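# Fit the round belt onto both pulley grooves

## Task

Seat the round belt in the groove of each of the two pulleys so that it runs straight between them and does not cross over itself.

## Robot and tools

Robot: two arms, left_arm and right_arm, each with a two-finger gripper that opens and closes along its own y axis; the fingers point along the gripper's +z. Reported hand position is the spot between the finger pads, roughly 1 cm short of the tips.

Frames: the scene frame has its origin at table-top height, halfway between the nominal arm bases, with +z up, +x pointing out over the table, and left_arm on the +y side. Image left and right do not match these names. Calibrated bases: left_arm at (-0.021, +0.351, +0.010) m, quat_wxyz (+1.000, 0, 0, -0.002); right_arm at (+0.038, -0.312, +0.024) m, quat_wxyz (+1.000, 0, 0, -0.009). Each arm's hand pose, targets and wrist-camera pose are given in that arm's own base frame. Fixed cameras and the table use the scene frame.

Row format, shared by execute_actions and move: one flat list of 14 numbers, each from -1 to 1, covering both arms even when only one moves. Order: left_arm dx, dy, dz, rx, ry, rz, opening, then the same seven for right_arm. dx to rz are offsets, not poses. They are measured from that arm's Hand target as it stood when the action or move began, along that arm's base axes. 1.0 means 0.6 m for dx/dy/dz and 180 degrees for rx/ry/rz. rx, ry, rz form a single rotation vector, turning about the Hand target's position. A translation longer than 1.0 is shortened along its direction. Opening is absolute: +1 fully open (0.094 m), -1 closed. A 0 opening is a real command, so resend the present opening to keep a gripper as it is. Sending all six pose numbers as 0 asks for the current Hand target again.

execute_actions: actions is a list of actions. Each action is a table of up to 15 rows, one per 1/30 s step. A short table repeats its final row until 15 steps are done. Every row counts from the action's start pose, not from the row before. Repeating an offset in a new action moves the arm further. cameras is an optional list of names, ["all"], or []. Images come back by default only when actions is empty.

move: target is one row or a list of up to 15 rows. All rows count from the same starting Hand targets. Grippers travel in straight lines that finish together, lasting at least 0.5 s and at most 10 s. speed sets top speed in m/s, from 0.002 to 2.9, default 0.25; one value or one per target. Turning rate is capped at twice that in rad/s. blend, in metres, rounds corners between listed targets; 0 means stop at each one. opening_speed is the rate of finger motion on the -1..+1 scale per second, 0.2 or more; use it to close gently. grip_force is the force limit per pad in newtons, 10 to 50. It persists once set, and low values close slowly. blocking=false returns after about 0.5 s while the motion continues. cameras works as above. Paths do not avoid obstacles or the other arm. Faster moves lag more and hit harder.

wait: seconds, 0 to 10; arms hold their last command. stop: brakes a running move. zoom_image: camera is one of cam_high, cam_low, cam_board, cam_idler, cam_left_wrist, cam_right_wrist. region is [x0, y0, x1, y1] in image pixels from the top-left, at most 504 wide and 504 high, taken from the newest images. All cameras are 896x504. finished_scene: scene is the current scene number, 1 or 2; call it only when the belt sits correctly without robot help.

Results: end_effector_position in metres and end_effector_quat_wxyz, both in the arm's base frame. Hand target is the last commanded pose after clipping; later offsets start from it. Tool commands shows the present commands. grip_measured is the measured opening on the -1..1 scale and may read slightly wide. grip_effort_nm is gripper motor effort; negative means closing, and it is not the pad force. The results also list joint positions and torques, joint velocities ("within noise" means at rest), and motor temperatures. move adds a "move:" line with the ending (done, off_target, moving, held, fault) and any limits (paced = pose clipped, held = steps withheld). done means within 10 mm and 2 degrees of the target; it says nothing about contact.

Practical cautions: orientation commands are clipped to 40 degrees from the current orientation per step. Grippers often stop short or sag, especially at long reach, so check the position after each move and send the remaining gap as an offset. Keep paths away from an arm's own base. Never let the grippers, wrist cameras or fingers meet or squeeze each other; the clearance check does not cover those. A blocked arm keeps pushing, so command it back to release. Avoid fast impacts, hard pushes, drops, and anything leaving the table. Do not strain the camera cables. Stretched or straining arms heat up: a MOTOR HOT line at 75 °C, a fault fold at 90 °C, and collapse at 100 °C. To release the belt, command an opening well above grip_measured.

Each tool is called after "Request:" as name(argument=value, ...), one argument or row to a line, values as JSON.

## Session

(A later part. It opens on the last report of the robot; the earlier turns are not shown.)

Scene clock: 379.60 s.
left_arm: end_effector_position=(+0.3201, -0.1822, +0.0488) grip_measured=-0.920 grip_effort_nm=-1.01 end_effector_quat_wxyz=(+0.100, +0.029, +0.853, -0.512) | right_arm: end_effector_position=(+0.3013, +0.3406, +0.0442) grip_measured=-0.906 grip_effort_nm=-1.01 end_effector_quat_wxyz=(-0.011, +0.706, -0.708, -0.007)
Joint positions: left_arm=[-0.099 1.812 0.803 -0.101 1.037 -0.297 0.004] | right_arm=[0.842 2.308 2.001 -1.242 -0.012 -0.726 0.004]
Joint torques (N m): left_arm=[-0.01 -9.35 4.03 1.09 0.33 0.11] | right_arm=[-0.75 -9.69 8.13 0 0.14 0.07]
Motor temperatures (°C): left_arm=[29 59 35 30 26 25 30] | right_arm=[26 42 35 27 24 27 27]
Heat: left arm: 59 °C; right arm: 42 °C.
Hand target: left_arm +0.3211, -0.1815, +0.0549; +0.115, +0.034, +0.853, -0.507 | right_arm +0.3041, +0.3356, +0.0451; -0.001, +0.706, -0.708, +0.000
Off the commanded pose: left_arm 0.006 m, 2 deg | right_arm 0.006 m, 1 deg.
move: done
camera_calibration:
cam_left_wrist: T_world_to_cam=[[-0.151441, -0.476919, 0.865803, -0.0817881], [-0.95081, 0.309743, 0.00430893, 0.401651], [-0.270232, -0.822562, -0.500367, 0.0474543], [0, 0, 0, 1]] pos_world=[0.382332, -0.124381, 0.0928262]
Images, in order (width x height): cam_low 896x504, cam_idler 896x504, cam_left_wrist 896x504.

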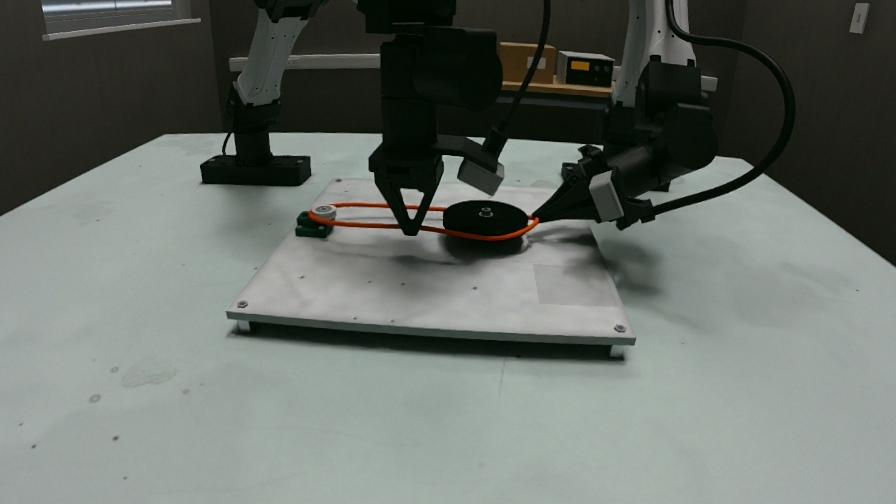

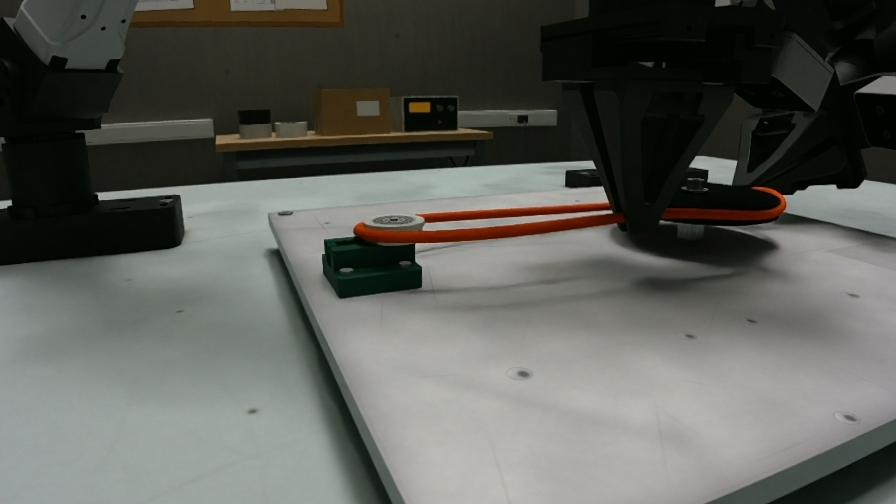

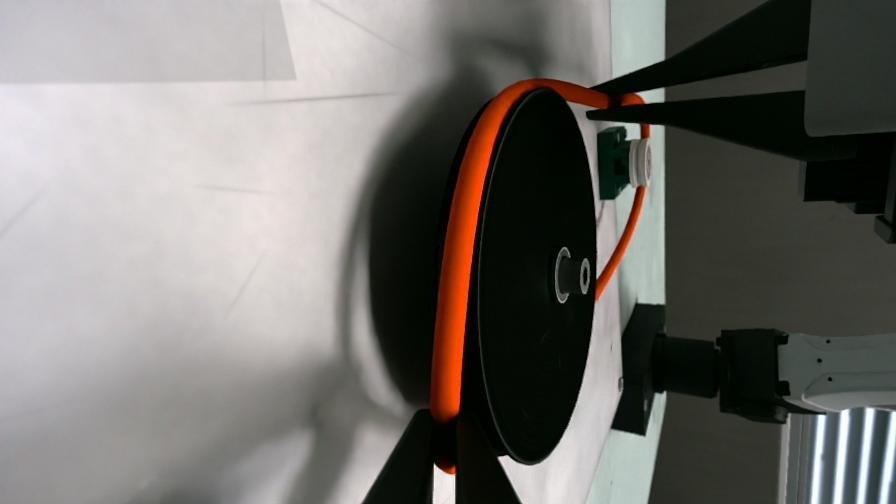

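Request:
move(
  target=[
    [0.0,-0.010,-0.002,0,0,0,-0.96,0,0,0,0,0,0,-0.95],
    [0.0,-0.010,-0.002,0,0,0,-0.75,0,0,0,0,0,0,-0.95],
  ],
  speed=0.05,
  opening_speed=0.3,
  cameras=["cam_low","cam_idler","cam_left_wrist"],
)

Request:
zoom_image(
  camera="cam_idler",
  region=[580, 140, 880, 290],
)

Request:
zoom_image(
  camera="cam_low",
  region=[350, 170, 570, 270],
)

Scene clock: 382.20 s.
left_arm: end_effector_position=(+0.3199, -0.1869, +0.0472) grip_measured=-0.752 grip_effort_nm=0.14 end_effector_quat_wxyz=(+0.099, +0.026, +0.854, -0.510) | right_arm: end_effector_position=(+0.3012, +0.3366, +0.0441) grip_measured=-0.906 grip_effort_nm=-1.01 end_effector_quat_wxyz=(-0.005, +0.705, -0.709, -0.003)
Joint positions: left_arm=[-0.116 1.812 0.793 -0.066 1.023 -0.331 0.012] | right_arm=[0.839 2.308 2.001 -1.254 -0.005 -0.726 0.004]
Joint torques (N m): left_arm=[-0.28 -9.11 4.1 1.18 0.36 0.12] | right_arm=[-0.73 -9.61 8.17 0.05 0.08 0.03]
Motor temperatures (°C): left_arm=[28 59 35 31 26 25 30] | right_arm=[26 42 35 27 24 27 27]
Heat: left arm: 59 °C; right arm: 42 °C.
Hand target: left_arm +0.3211, -0.1875, +0.0536; +0.115, +0.034, +0.853, -0.507 | right_arm +0.3041, +0.3356, +0.0451; -0.001, +0.706, -0.708, +0.000
Off the commanded pose: left_arm 0.007 m, 2 deg | right_arm 0.003 m, 1 deg.
move: done
camera_calibration:
cam_left_wrist: T_world_to_cam=[[-0.146428, -0.481186, 0.864302, -0.0849775], [-0.95209, 0.305688, 0.0088858, 0.402255], [-0.268483, -0.821593, -0.502894, 0.0424493], [0, 0, 0, 1]] pos_world=[0.381937, -0.128979, 0.0912194]
Images, in order (width x height): cam_low 896x504, cam_idler 896x504, cam_left_wrist 896x504.

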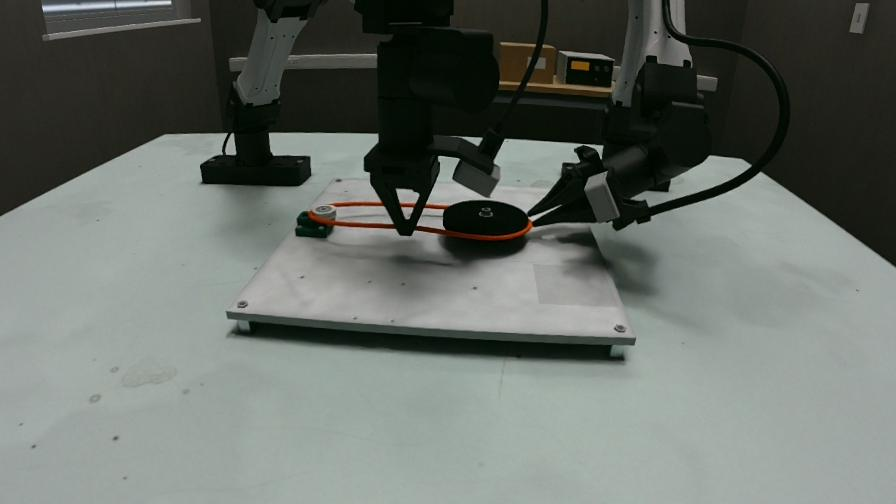

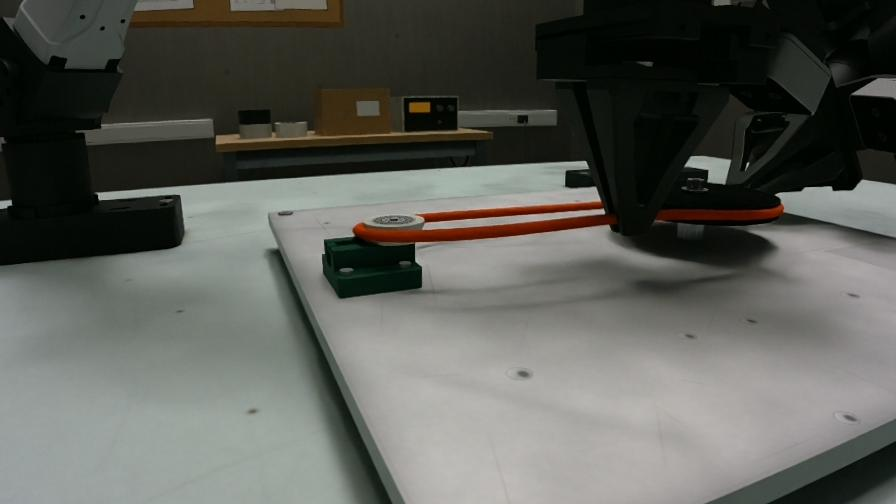

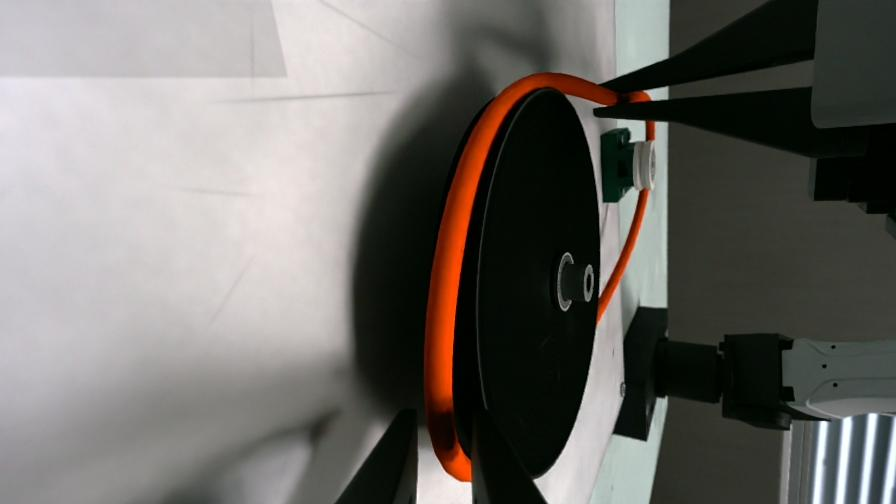

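Scaled by 1.680 from the camera's 896x504 image, which has a finer 1280x720 frame.

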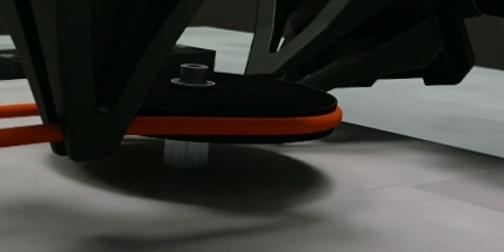

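Scaled by 2.291 from the camera's 896x504 image, which has a finer 1280x720 frame.

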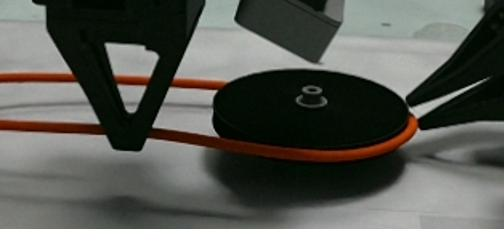

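Request:
move(
  target=[0,0,0,0,0,0,-0.75,0,0,0,0,0,0,-0.6],
  opening_speed=0.4,
)

Request:
move(
  target=[
    [0,0,0,0,0,0,-0.75,0,0,0.15,0,0,0,-0.6],
    [0,0,0,0,0,0,-0.75,-0.13,-0.4,0.2,0,0,0,-0.6],
  ],
  speed=0.2,
  cameras=["cam_low","cam_idler","cam_left_wrist","cam_board"],
)

Request:
zoom_image(
  camera="cam_idler",
  region=[580, 140, 880, 290],
)

Request:
zoom_image(
  camera="cam_low",
  region=[290, 170, 570, 270],
)

Scene clock: 385.57 s.
left_arm: end_effector_position=(+0.3199, -0.1869, +0.0472) grip_measured=-0.752 grip_effort_nm=0.14 end_effector_quat_wxyz=(+0.099, +0.026, +0.854, -0.510) | right_arm: end_effector_position=(+0.3005, +0.3358, +0.0441) grip_measured=-0.602 grip_effort_nm=0.10 end_effector_quat_wxyz=(-0.003, +0.705, -0.709, -0.002)
Joint positions: left_arm=[-0.116 1.812 0.793 -0.066 1.023 -0.331 0.012] | right_arm=[0.839 2.308 2.001 -1.258 -0.005 -0.726 0.019]
Joint torques (N m): left_arm=[-0.27 -9.11 4.1 1.18 0.36 0.12] | right_arm=[-0.42 -9.66 8.02 0.16 0.02 0.03]
Motor temperatures (°C): left_arm=[28 58 35 31 26 25 30] | right_arm=[26 43 35 27 24 27 27]
Heat: left arm: 58 °C; right arm: 43 °C.
Hand target: left_arm +0.3211, -0.1875, +0.0536; +0.115, +0.034, +0.853, -0.507 | right_arm +0.3041, +0.3356, +0.0451; -0.001, +0.706, -0.708, +0.000
Off the commanded pose: left_arm 0.007 m, 2 deg | right_arm 0.004 m, 0 deg.
move: done

Scene clock: 388.70 s.
left_arm: end_effector_position=(+0.3199, -0.1869, +0.0472) grip_measured=-0.752 grip_effort_nm=0.14 end_effector_quat_wxyz=(+0.099, +0.026, +0.854, -0.510) | right_arm: end_effector_position=(+0.2316, +0.0999, +0.1655) grip_measured=-0.602 grip_effort_nm=0.11 end_effector_quat_wxyz=(-0.007, +0.704, -0.710, +0.001)
Joint positions: left_arm=[-0.116 1.812 0.793 -0.066 1.023 -0.331 0.012] | right_arm=[0.405 1.492 1.399 -1.463 -0.003 -1.158 0.019]
Joint torques (N m): left_arm=[-0.27 -9.11 4.1 1.18 0.35 0.12] | right_arm=[-0.5 -5.85 4.88 0.19 0.06 -0.02]
Motor temperatures (°C): left_arm=[28 58 35 31 26 25 30] | right_arm=[26 43 35 27 24 27 27]
Heat: left arm: 58 °C; right arm: 43 °C.
Hand target: left_arm +0.3211, -0.1875, +0.0536; +0.115, +0.034, +0.853, -0.507 | right_arm +0.2261, +0.0956, +0.1651; -0.001, +0.706, -0.708, +0.000
Off the commanded pose: left_arm 0.007 m, 2 deg | right_arm 0.007 m, 1 deg.
move: done
camera_calibration:
cam_left_wrist: T_world_to_cam=[[-0.146428, -0.481186, 0.864302, -0.0849775], [-0.95209, 0.305688, 0.0088858, 0.402255], [-0.268483, -0.821593, -0.502894, 0.0424493], [0, 0, 0, 1]] pos_world=[0.381937, -0.128979, 0.0912194]
Images, in order (width x height): cam_low 896x504, cam_board 896x504, cam_idler 896x504, cam_left_wrist 896x504.

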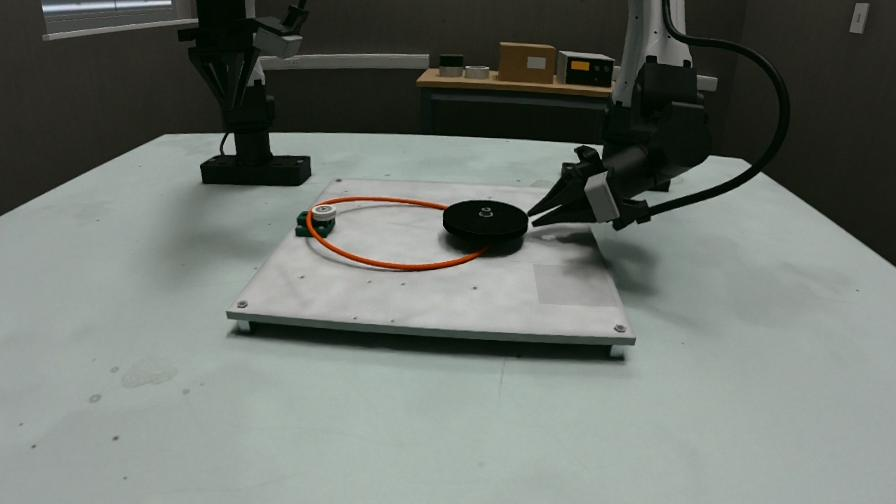

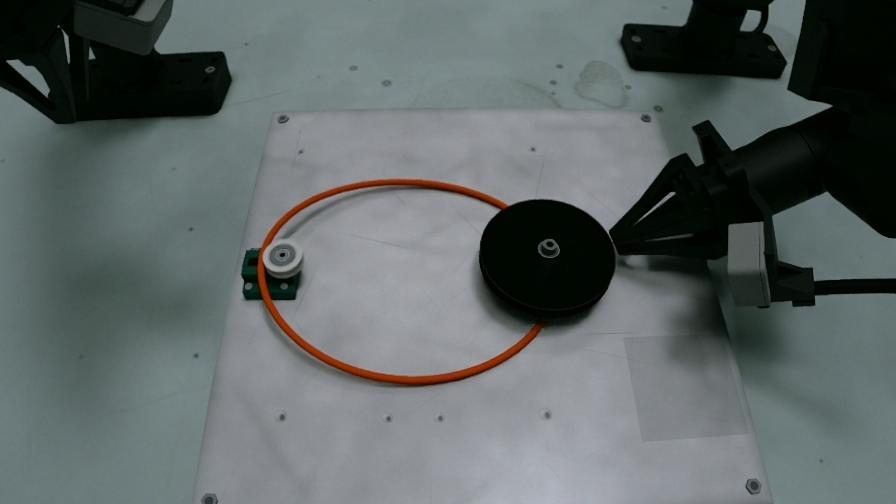

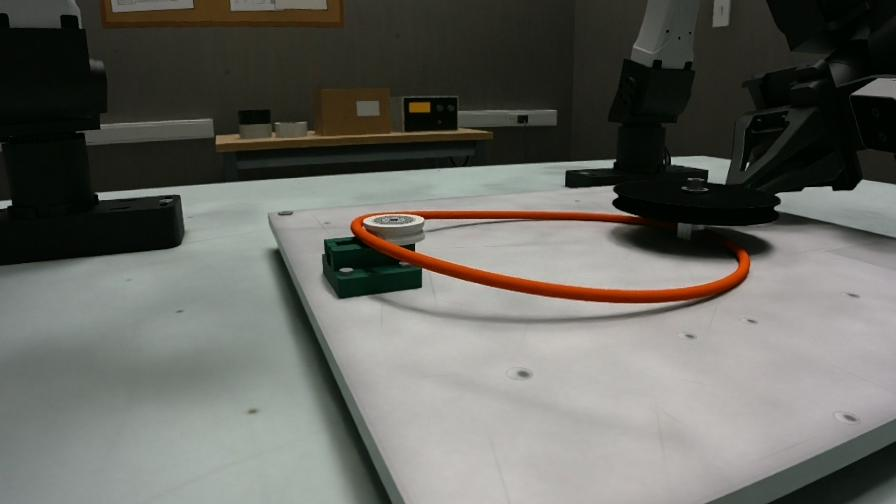

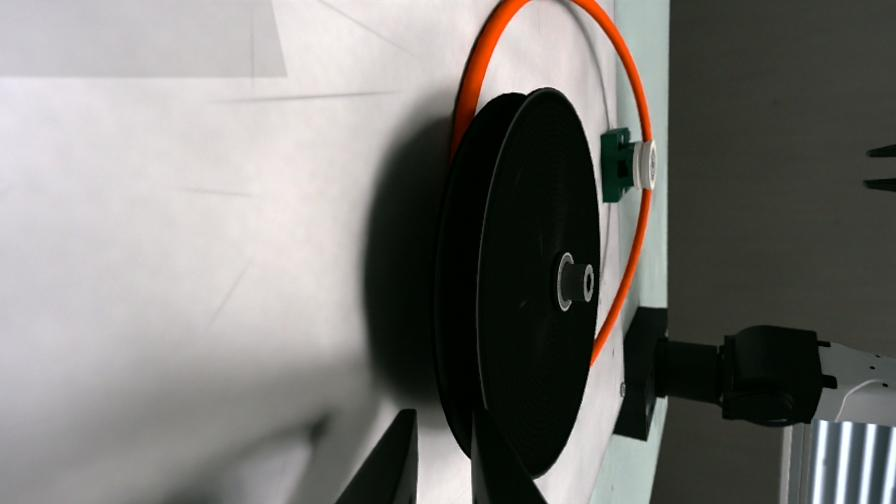

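Scaled by 1.680 from the camera's 896x504 image, which has a finer 1280x720 frame.

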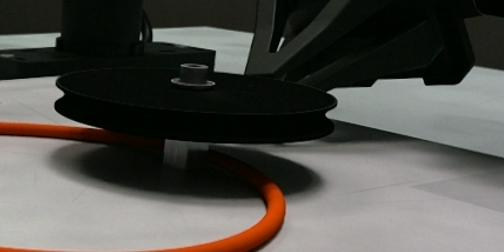

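Scaled by 1.800 from the camera's 896x504 image, which has a finer 1280x720 frame.

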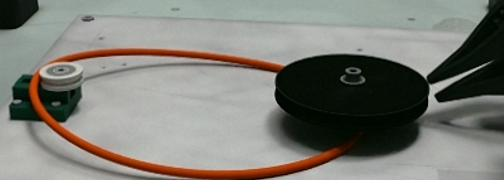

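Request:
zoom_image(
  camera="cam_idler",
  region=[300, 190, 460, 310],
)

Request:
zoom_image(
  camera="cam_board",
  region=[220, 220, 340, 320],
)

Request:
zoom_image(
  camera="cam_low",
  region=[280, 190, 370, 250],
)

Scaled by 3.150 from the camera's 896x504 image, which has a finer 1280x720 frame.

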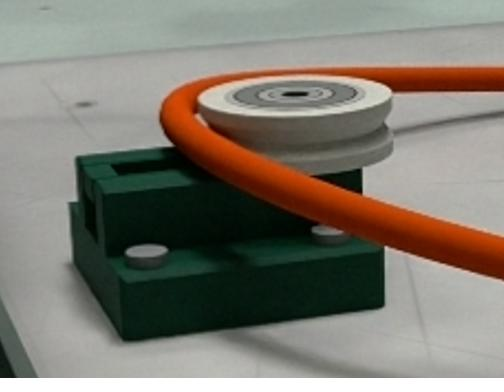

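Scaled by 4.200 from the camera's 896x504 image, which has a finer 1280x720 frame.

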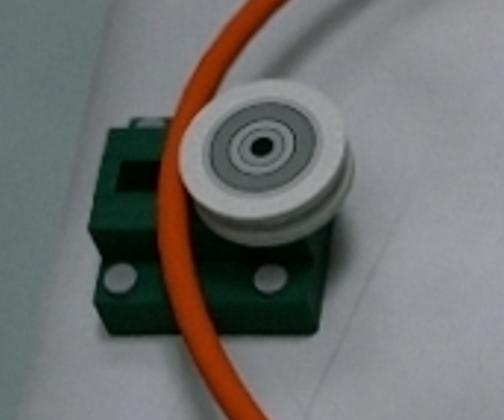

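Scaled by 5.600 from the camera's 896x504 image, which has a finer 1280x720 frame.

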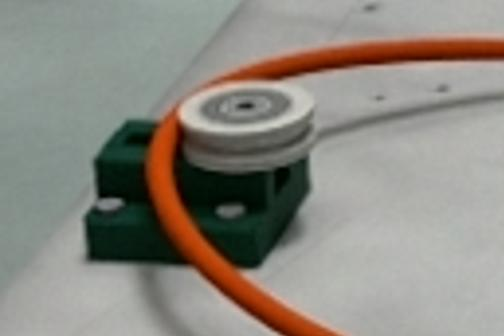

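Request:
move(
  target=[
    [0,0.03,0.02,0,0,0,-0.6,0.07,0.275,-0.05,0,0,0,-1],
    [0,0.08,0.06,0,0,0,-0.6,0.07,0.275,-0.185,0,0,0,-1],
  ],
  cameras=["cam_low","cam_idler","cam_right_wrist","cam_board"],
)

Request:
zoom_image(
  camera="cam_low",
  region=[280, 170, 420, 260],
)

Request:
zoom_image(
  camera="cam_idler",
  region=[300, 150, 540, 310],
)

Scene clock: 394.90 s.
left_arm: end_effector_position=(+0.3101, -0.1403, +0.0728) grip_measured=-0.602 grip_effort_nm=0.14 end_effector_quat_wxyz=(+0.087, +0.015, +0.860, -0.502) | right_arm: end_effector_position=(+0.2673, +0.2609, +0.0586) grip_measured=-0.990 grip_effort_nm=-0.52 end_effector_quat_wxyz=(-0.002, +0.709, -0.705, -0.001)
Joint positions: left_arm=[0.037 1.741 0.889 -0.506 1.057 -0.054 0.019] | right_arm=[0.772 1.98 1.544 -1.13 -0.003 -0.804 0]
Joint torques (N m): left_arm=[0.69 -8.17 8.05 0.59 0.73 0.35] | right_arm=[-0.32 -8.14 5.37 0.41 0.04 0.22]
Motor temperatures (°C): left_arm=[28 57 34 32 26 25 29] | right_arm=[26 42 35 27 24 27 26]
Heat: left arm: 57 °C; right arm: 42 °C.
Hand target: left_arm +0.3211, -0.1396, +0.0897; +0.115, +0.034, +0.853, -0.507 | right_arm +0.2681, +0.2606, +0.0541; -0.001, +0.706, -0.708, +0.000
Off the commanded pose: left_arm 0.020 m, 4 deg | right_arm 0.005 m, 0 deg.
move: off_target (left_arm)
camera_calibration:
cam_right_wrist: T_world_to_cam=[[0.999977, 0.00559937, 0.00384934, -0.267004], [0.00350299, -0.910241, 0.414064, 0.251096], [0.00582233, -0.414041, -0.91024, 0.25067], [0, 0, 0, 1]] pos_world=[0.264659, 0.33384, 0.125228]
Images, in order (width x height): cam_low 896x504, cam_board 896x504, cam_idler 896x504, cam_right_wrist 896x504.

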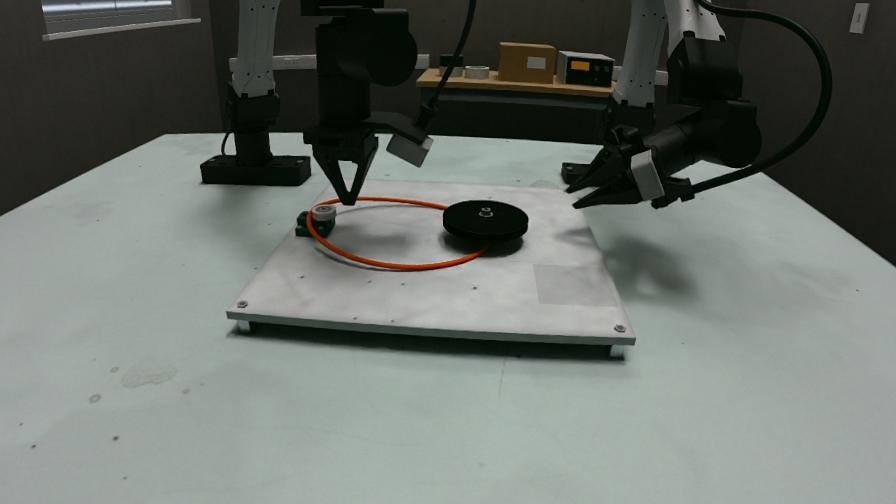

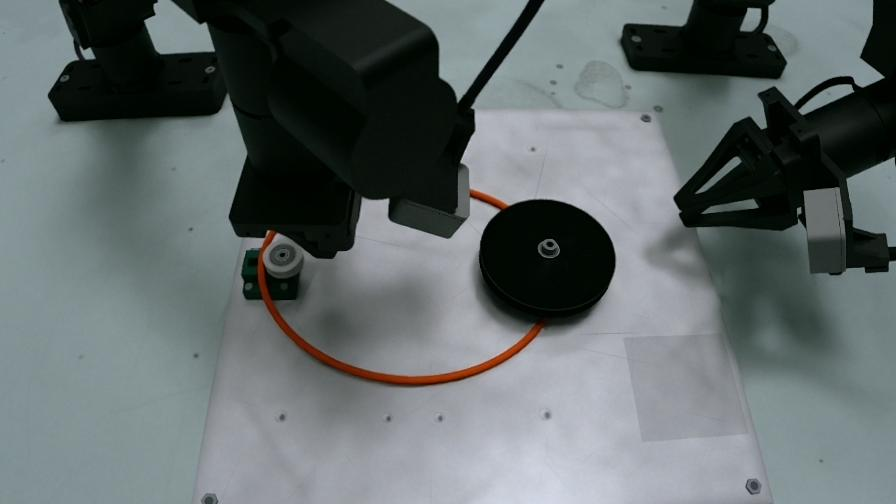

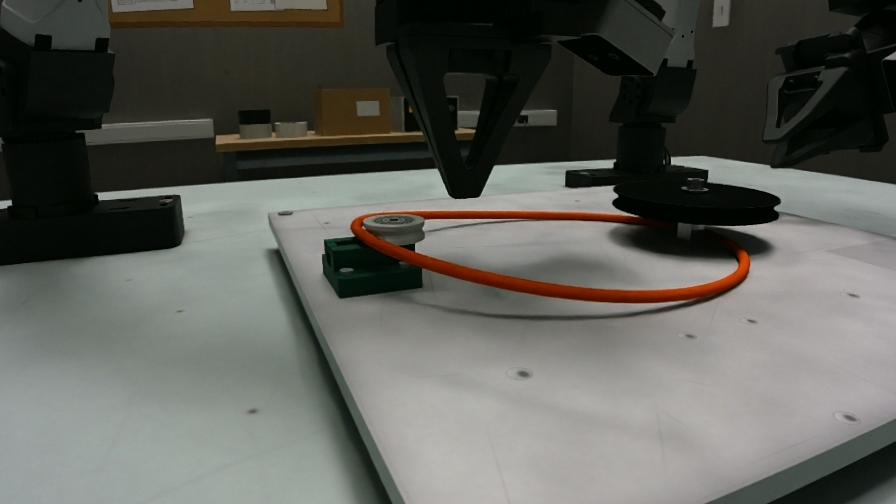

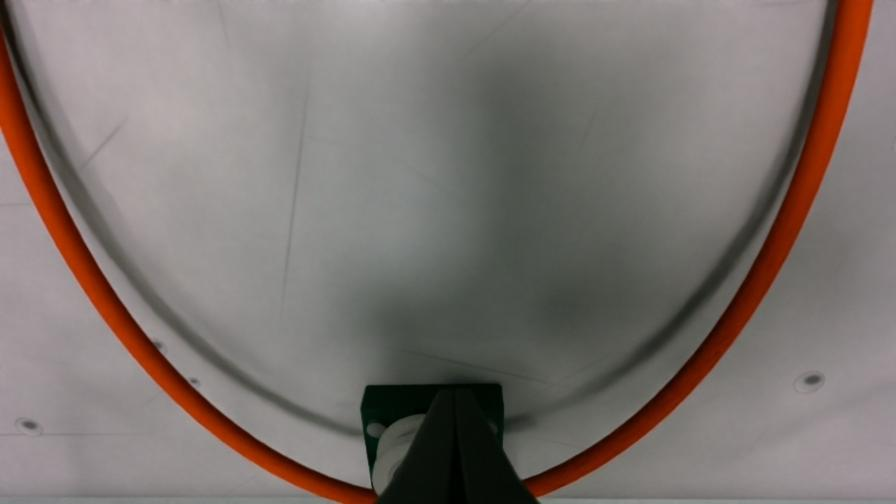

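Scaled by 3.600 from the camera's 896x504 image, which has a finer 1280x720 frame.

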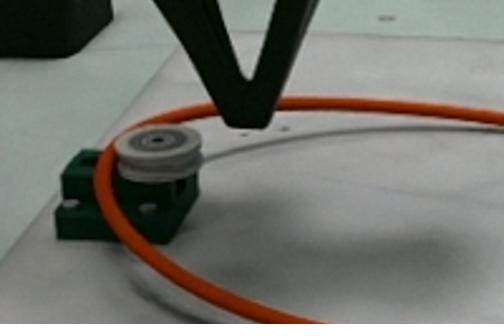

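Scaled by 2.100 from the camera's 896x504 image, which has a finer 1280x720 frame.

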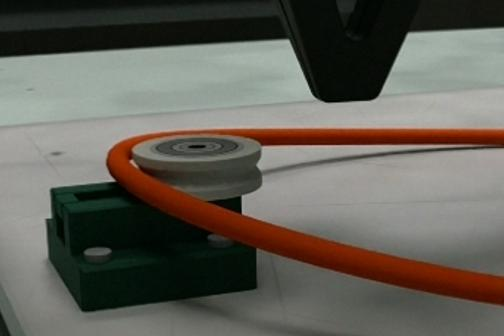

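Request:
move(
  target=[
    [0,0,0,0,0,0,-0.6,-0.011,0,-0.018,0,0,0,-1],
    [0,0,0,0,0,0,-0.6,-0.011,-0.05,-0.018,0,0,0,-1],
  ],
  speed=0.08,
  cameras=["cam_low","cam_idler","cam_right_wrist"],
)

Request:
zoom_image(
  camera="cam_low",
  region=[280, 170, 420, 260],
)

Request:
zoom_image(
  camera="cam_idler",
  region=[300, 150, 540, 310],
)

Scene clock: 397.30 s.
left_arm: end_effector_position=(+0.3099, -0.1403, +0.0727) grip_measured=-0.602 grip_effort_nm=0.14 end_effector_quat_wxyz=(+0.087, +0.015, +0.860, -0.502) | right_arm: end_effector_position=(+0.2621, +0.2381, +0.0392) grip_measured=-0.990 grip_effort_nm=-0.52 end_effector_quat_wxyz=(+0.000, +0.706, -0.708, -0.004)
Joint positions: left_arm=[0.037 1.741 0.889 -0.507 1.057 -0.053 0.019] | right_arm=[0.733 1.929 1.394 -1.035 -0.008 -0.835 0]
Joint torques (N m): left_arm=[0.7 -8.16 8.09 0.59 0.73 0.36] | right_arm=[-1.13 -10.11 4.42 0.24 0.11 0.01]
Motor temperatures (°C): left_arm=[28 56 35 31 26 25 29] | right_arm=[26 42 35 27 24 27 26]
Heat: left arm: 56 °C; right arm: 42 °C.
Hand target: left_arm +0.3211, -0.1396, +0.0897; +0.115, +0.034, +0.853, -0.507 | right_arm +0.2615, +0.2306, +0.0433; -0.001, +0.706, -0.708, +0.000
Off the commanded pose: left_arm 0.020 m, 4 deg | right_arm 0.009 m, 0 deg.
move: off_target (left_arm)
camera_calibration:
cam_right_wrist: T_world_to_cam=[[0.999996, -0.0016285, -0.00214909, -0.25974], [-0.000595249, -0.910684, 0.413103, 0.239525], [-0.00262988, -0.413101, -0.910682, 0.225701], [0, 0, 0, 1]] pos_world=[0.260475, 0.310946, 0.106035]
Images, in order (width x height): cam_low 896x504, cam_idler 896x504, cam_right_wrist 896x504.

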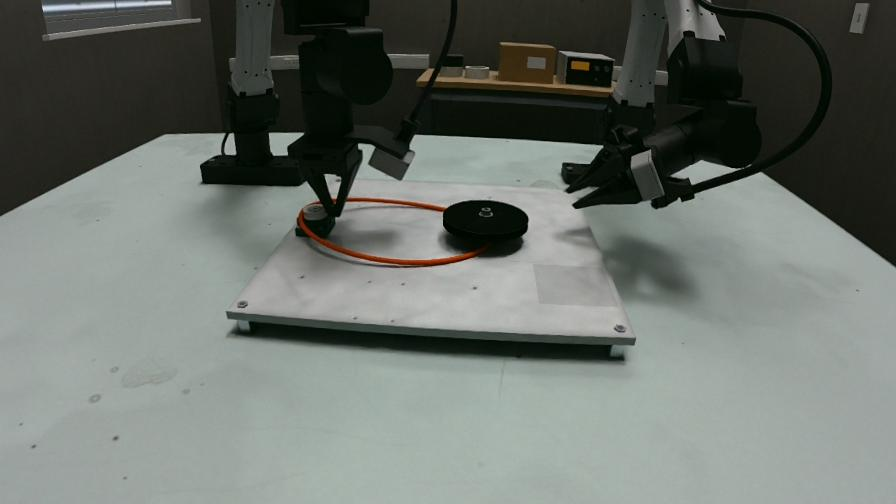

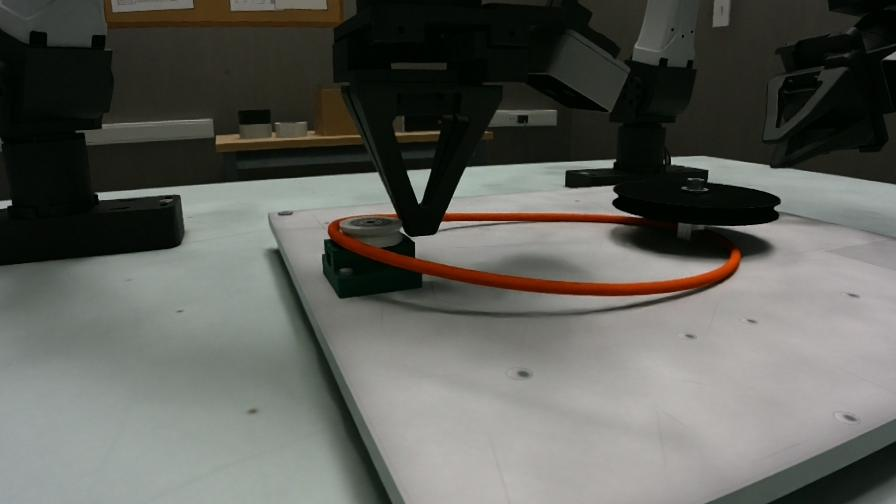

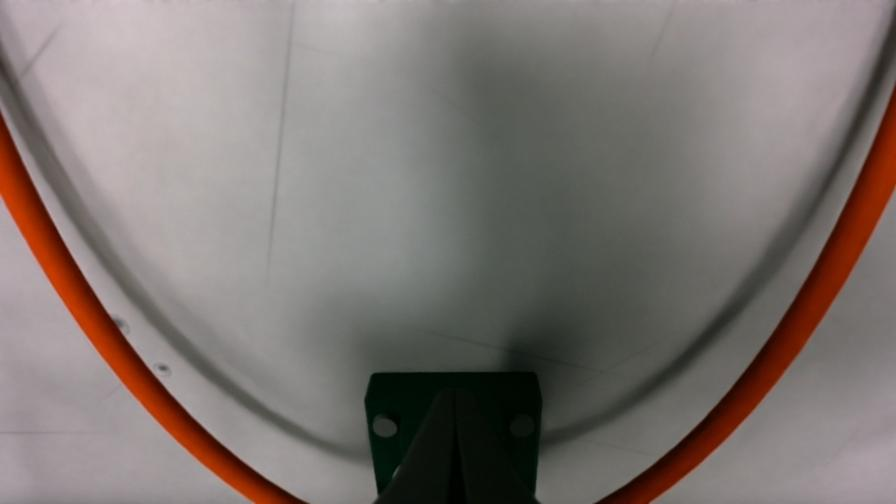

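Scaled by 3.600 from the camera's 896x504 image, which has a finer 1280x720 frame.

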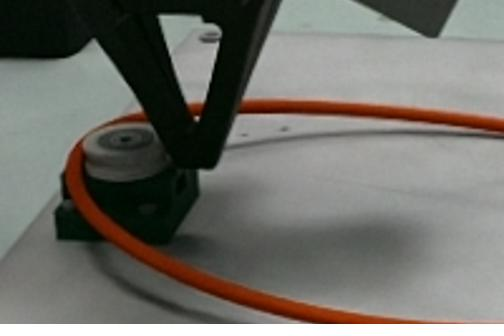

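Scaled by 2.100 from the camera's 896x504 image, which has a finer 1280x720 frame.

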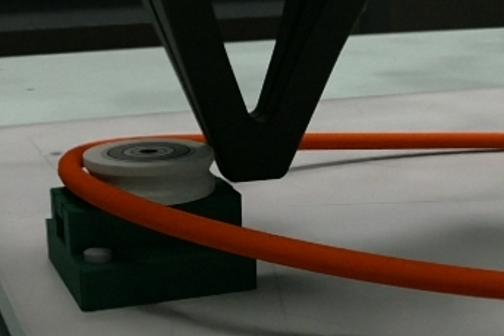

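Request:
move(
  target=[0,0,0,0,0,0,-0.6,0,0.07,0,0,0,0,-1],
  speed=0.08,
  cameras=["cam_idler"],
)

Request:
zoom_image(
  camera="cam_idler",
  region=[300, 150, 540, 310],
)

Scene clock: 398.93 s.
left_arm: end_effector_position=(+0.3099, -0.1403, +0.0727) grip_measured=-0.602 grip_effort_nm=0.14 end_effector_quat_wxyz=(+0.087, +0.015, +0.860, -0.502) | right_arm: end_effector_position=(+0.2583, +0.2697, +0.0422) grip_measured=-0.990 grip_effort_nm=-0.52 end_effector_quat_wxyz=(-0.002, +0.708, -0.706, -0.004)
Joint positions: left_arm=[0.037 1.741 0.889 -0.507 1.057 -0.053 0.019] | right_arm=[0.804 1.995 1.499 -1.071 -0.008 -0.769 0]
Joint torques (N m): left_arm=[0.7 -8.16 8.08 0.59 0.73 0.36] | right_arm=[-0.01 -7.25 8.02 0.13 0.09 0.22]
Motor temperatures (°C): left_arm=[28 56 35 31 26 25 29] | right_arm=[26 42 35 27 24 27 26]
Heat: left arm: 56 °C; right arm: 42 °C.
Hand target: left_arm +0.3211, -0.1396, +0.0897; +0.115, +0.034, +0.853, -0.507 | right_arm +0.2615, +0.2726, +0.0433; -0.001, +0.706, -0.708, +0.000
Off the commanded pose: left_arm 0.020 m, 4 deg | right_arm 0.004 m, 1 deg.
move: off_target (left_arm)
Images, in order (width x height): cam_idler 896x504.

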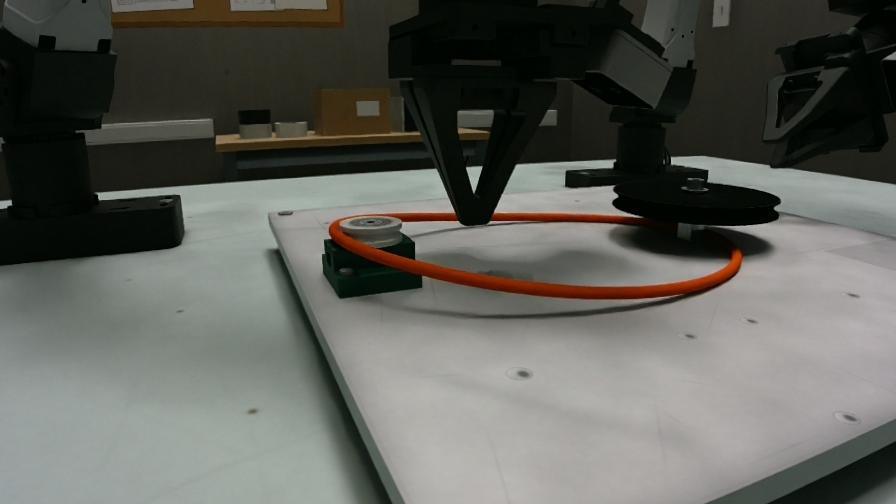

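Scaled by 2.100 from the camera's 896x504 image, which has a finer 1280x720 frame.

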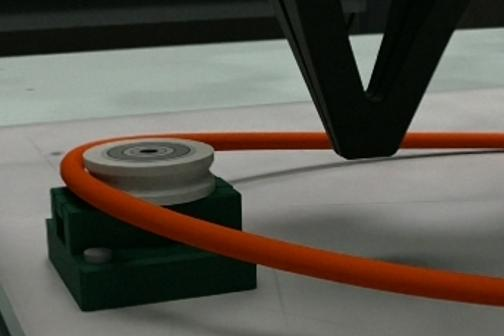

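Request:
move(
  target=[
    [0,0.04,0.05,0.05,-0.02,-0.05,-0.6,0,0.0,0.2,0,0,0,-0.5],
    [0.1,0.06,0.13,0.2,-0.08,-0.18,-0.4,-0.06,-0.295,0.2,0,0,0,-0.5],
    [0.148,-0.242,0.056,0.341,-0.128,-0.310,-0.4,-0.06,-0.295,0.2,0,0,0,-0.5],
  ],
  blend=[0.02,0.03,0],
  speed=0.35,
)

Request:
move(
  target=[
    [0,0,-0.141,0,0,0,-0.4,0,0,0,0,0,0,-0.5],
    [0,0,-0.141,0,0,0,-0.96,0,0,0,0,0,0,-0.5],
  ],
  cameras=["cam_low","cam_idler","cam_left_wrist"],
)

Scene clock: 406.97 s.
left_arm: end_effector_position=(+0.4032, -0.2868, +0.1155) grip_measured=-0.402 grip_effort_nm=0.14 end_effector_quat_wxyz=(+0.059, +0.557, +0.828, -0.010) | right_arm: end_effector_position=(+0.2270, +0.0987, +0.1628) grip_measured=-0.502 grip_effort_nm=0.11 end_effector_quat_wxyz=(+0.002, +0.705, -0.709, -0.004)
Joint positions: left_arm=[-0.613 2.48 2.588 -1.56 0.017 0.57 0.028] | right_arm=[0.406 1.491 1.387 -1.472 -0.005 -1.158 0.023]
Joint torques (N m): left_arm=[0.75 -11.19 8.58 0.4 -0.06 -0.02] | right_arm=[-0.83 -6.02 4.77 0.3 0.02 0]
Heat: left arm: 54 °C; right arm: 41 °C.
Hand target: left_arm +0.4100, -0.2846, +0.1232; -0.001, +0.551, +0.834, +0.000 | right_arm +0.2255, +0.0956, +0.1633; -0.001, +0.706, -0.708, +0.000
Off the commanded pose: left_arm 0.010 m, 7 deg | right_arm 0.003 m, 1 deg.
joint sent to its limit (left arm) — joint 4 (wrist pitch), lower limit. The joint targets are off in orientation, not in position.
move: off_target (left_arm); blend cut to 0 m at target 2

Scene clock: 408.30 s.
left_arm: end_effector_position=(+0.4029, -0.2862, +0.0356) grip_measured=-0.921 grip_effort_nm=-1.01 end_effector_quat_wxyz=(-0.011, +0.557, +0.831, -0.007) | right_arm: end_effector_position=(+0.2270, +0.0987, +0.1628) grip_measured=-0.502 grip_effort_nm=0.11 end_effector_quat_wxyz=(+0.002, +0.705, -0.709, -0.004)
Joint positions: left_arm=[-0.613 2.635 2.562 -1.52 0.014 0.569 0.004] | right_arm=[0.406 1.491 1.387 -1.472 -0.005 -1.158 0.023]
Joint torques (N m): left_arm=[0.7 -11.81 7.46 0.24 -0.06 0.01] | right_arm=[-0.8 -6.11 4.96 0.33 0.02 -0.01]
Heat: left arm: 54 °C; right arm: 41 °C.
Hand target: left_arm +0.4100, -0.2846, +0.0386; -0.001, +0.551, +0.834, +0.000 | right_arm +0.2255, +0.0956, +0.1633; -0.001, +0.706, -0.708, +0.000
Off the commanded pose: left_arm 0.008 m, 2 deg | right_arm 0.003 m, 1 deg.
move: done
camera_calibration:
cam_left_wrist: T_world_to_cam=[[-0.925192, -0.378933, 0.0207292, 0.262502], [-0.336444, 0.844271, 0.417146, 0.403297], [-0.175572, 0.378966, -0.908603, 0.297961], [0, 0, 0, 1]] pos_world=[0.430865, -0.353938, 0.0970526]
Images, in order (width x height): cam_low 896x504, cam_idler 896x504, cam_left_wrist 896x504.

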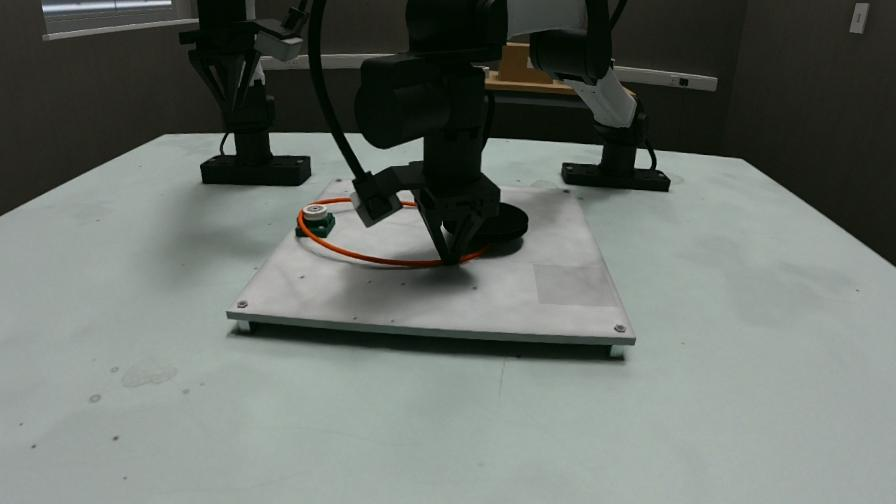

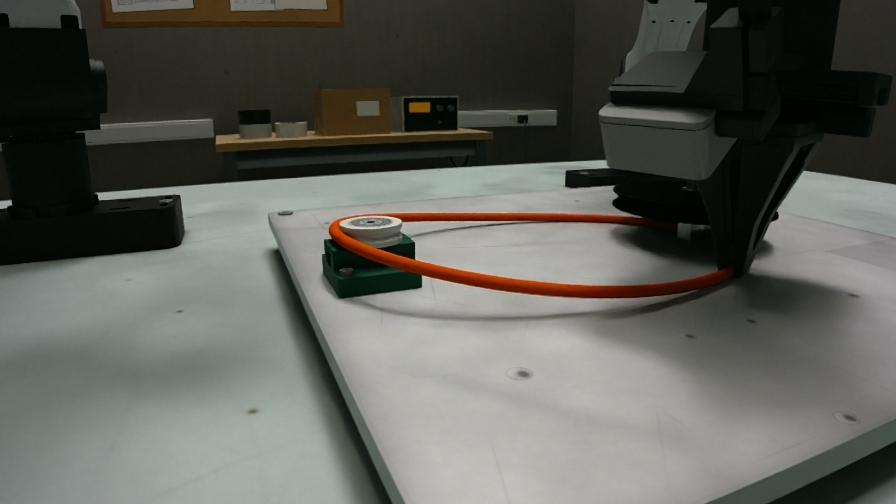

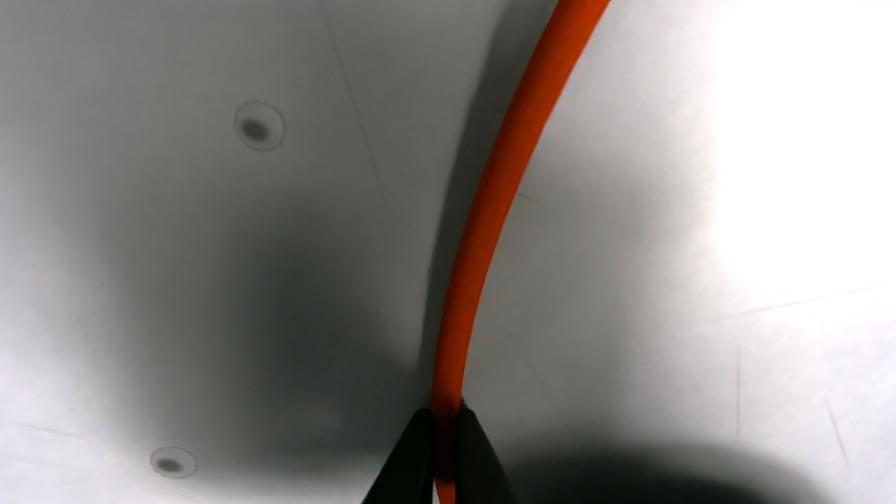

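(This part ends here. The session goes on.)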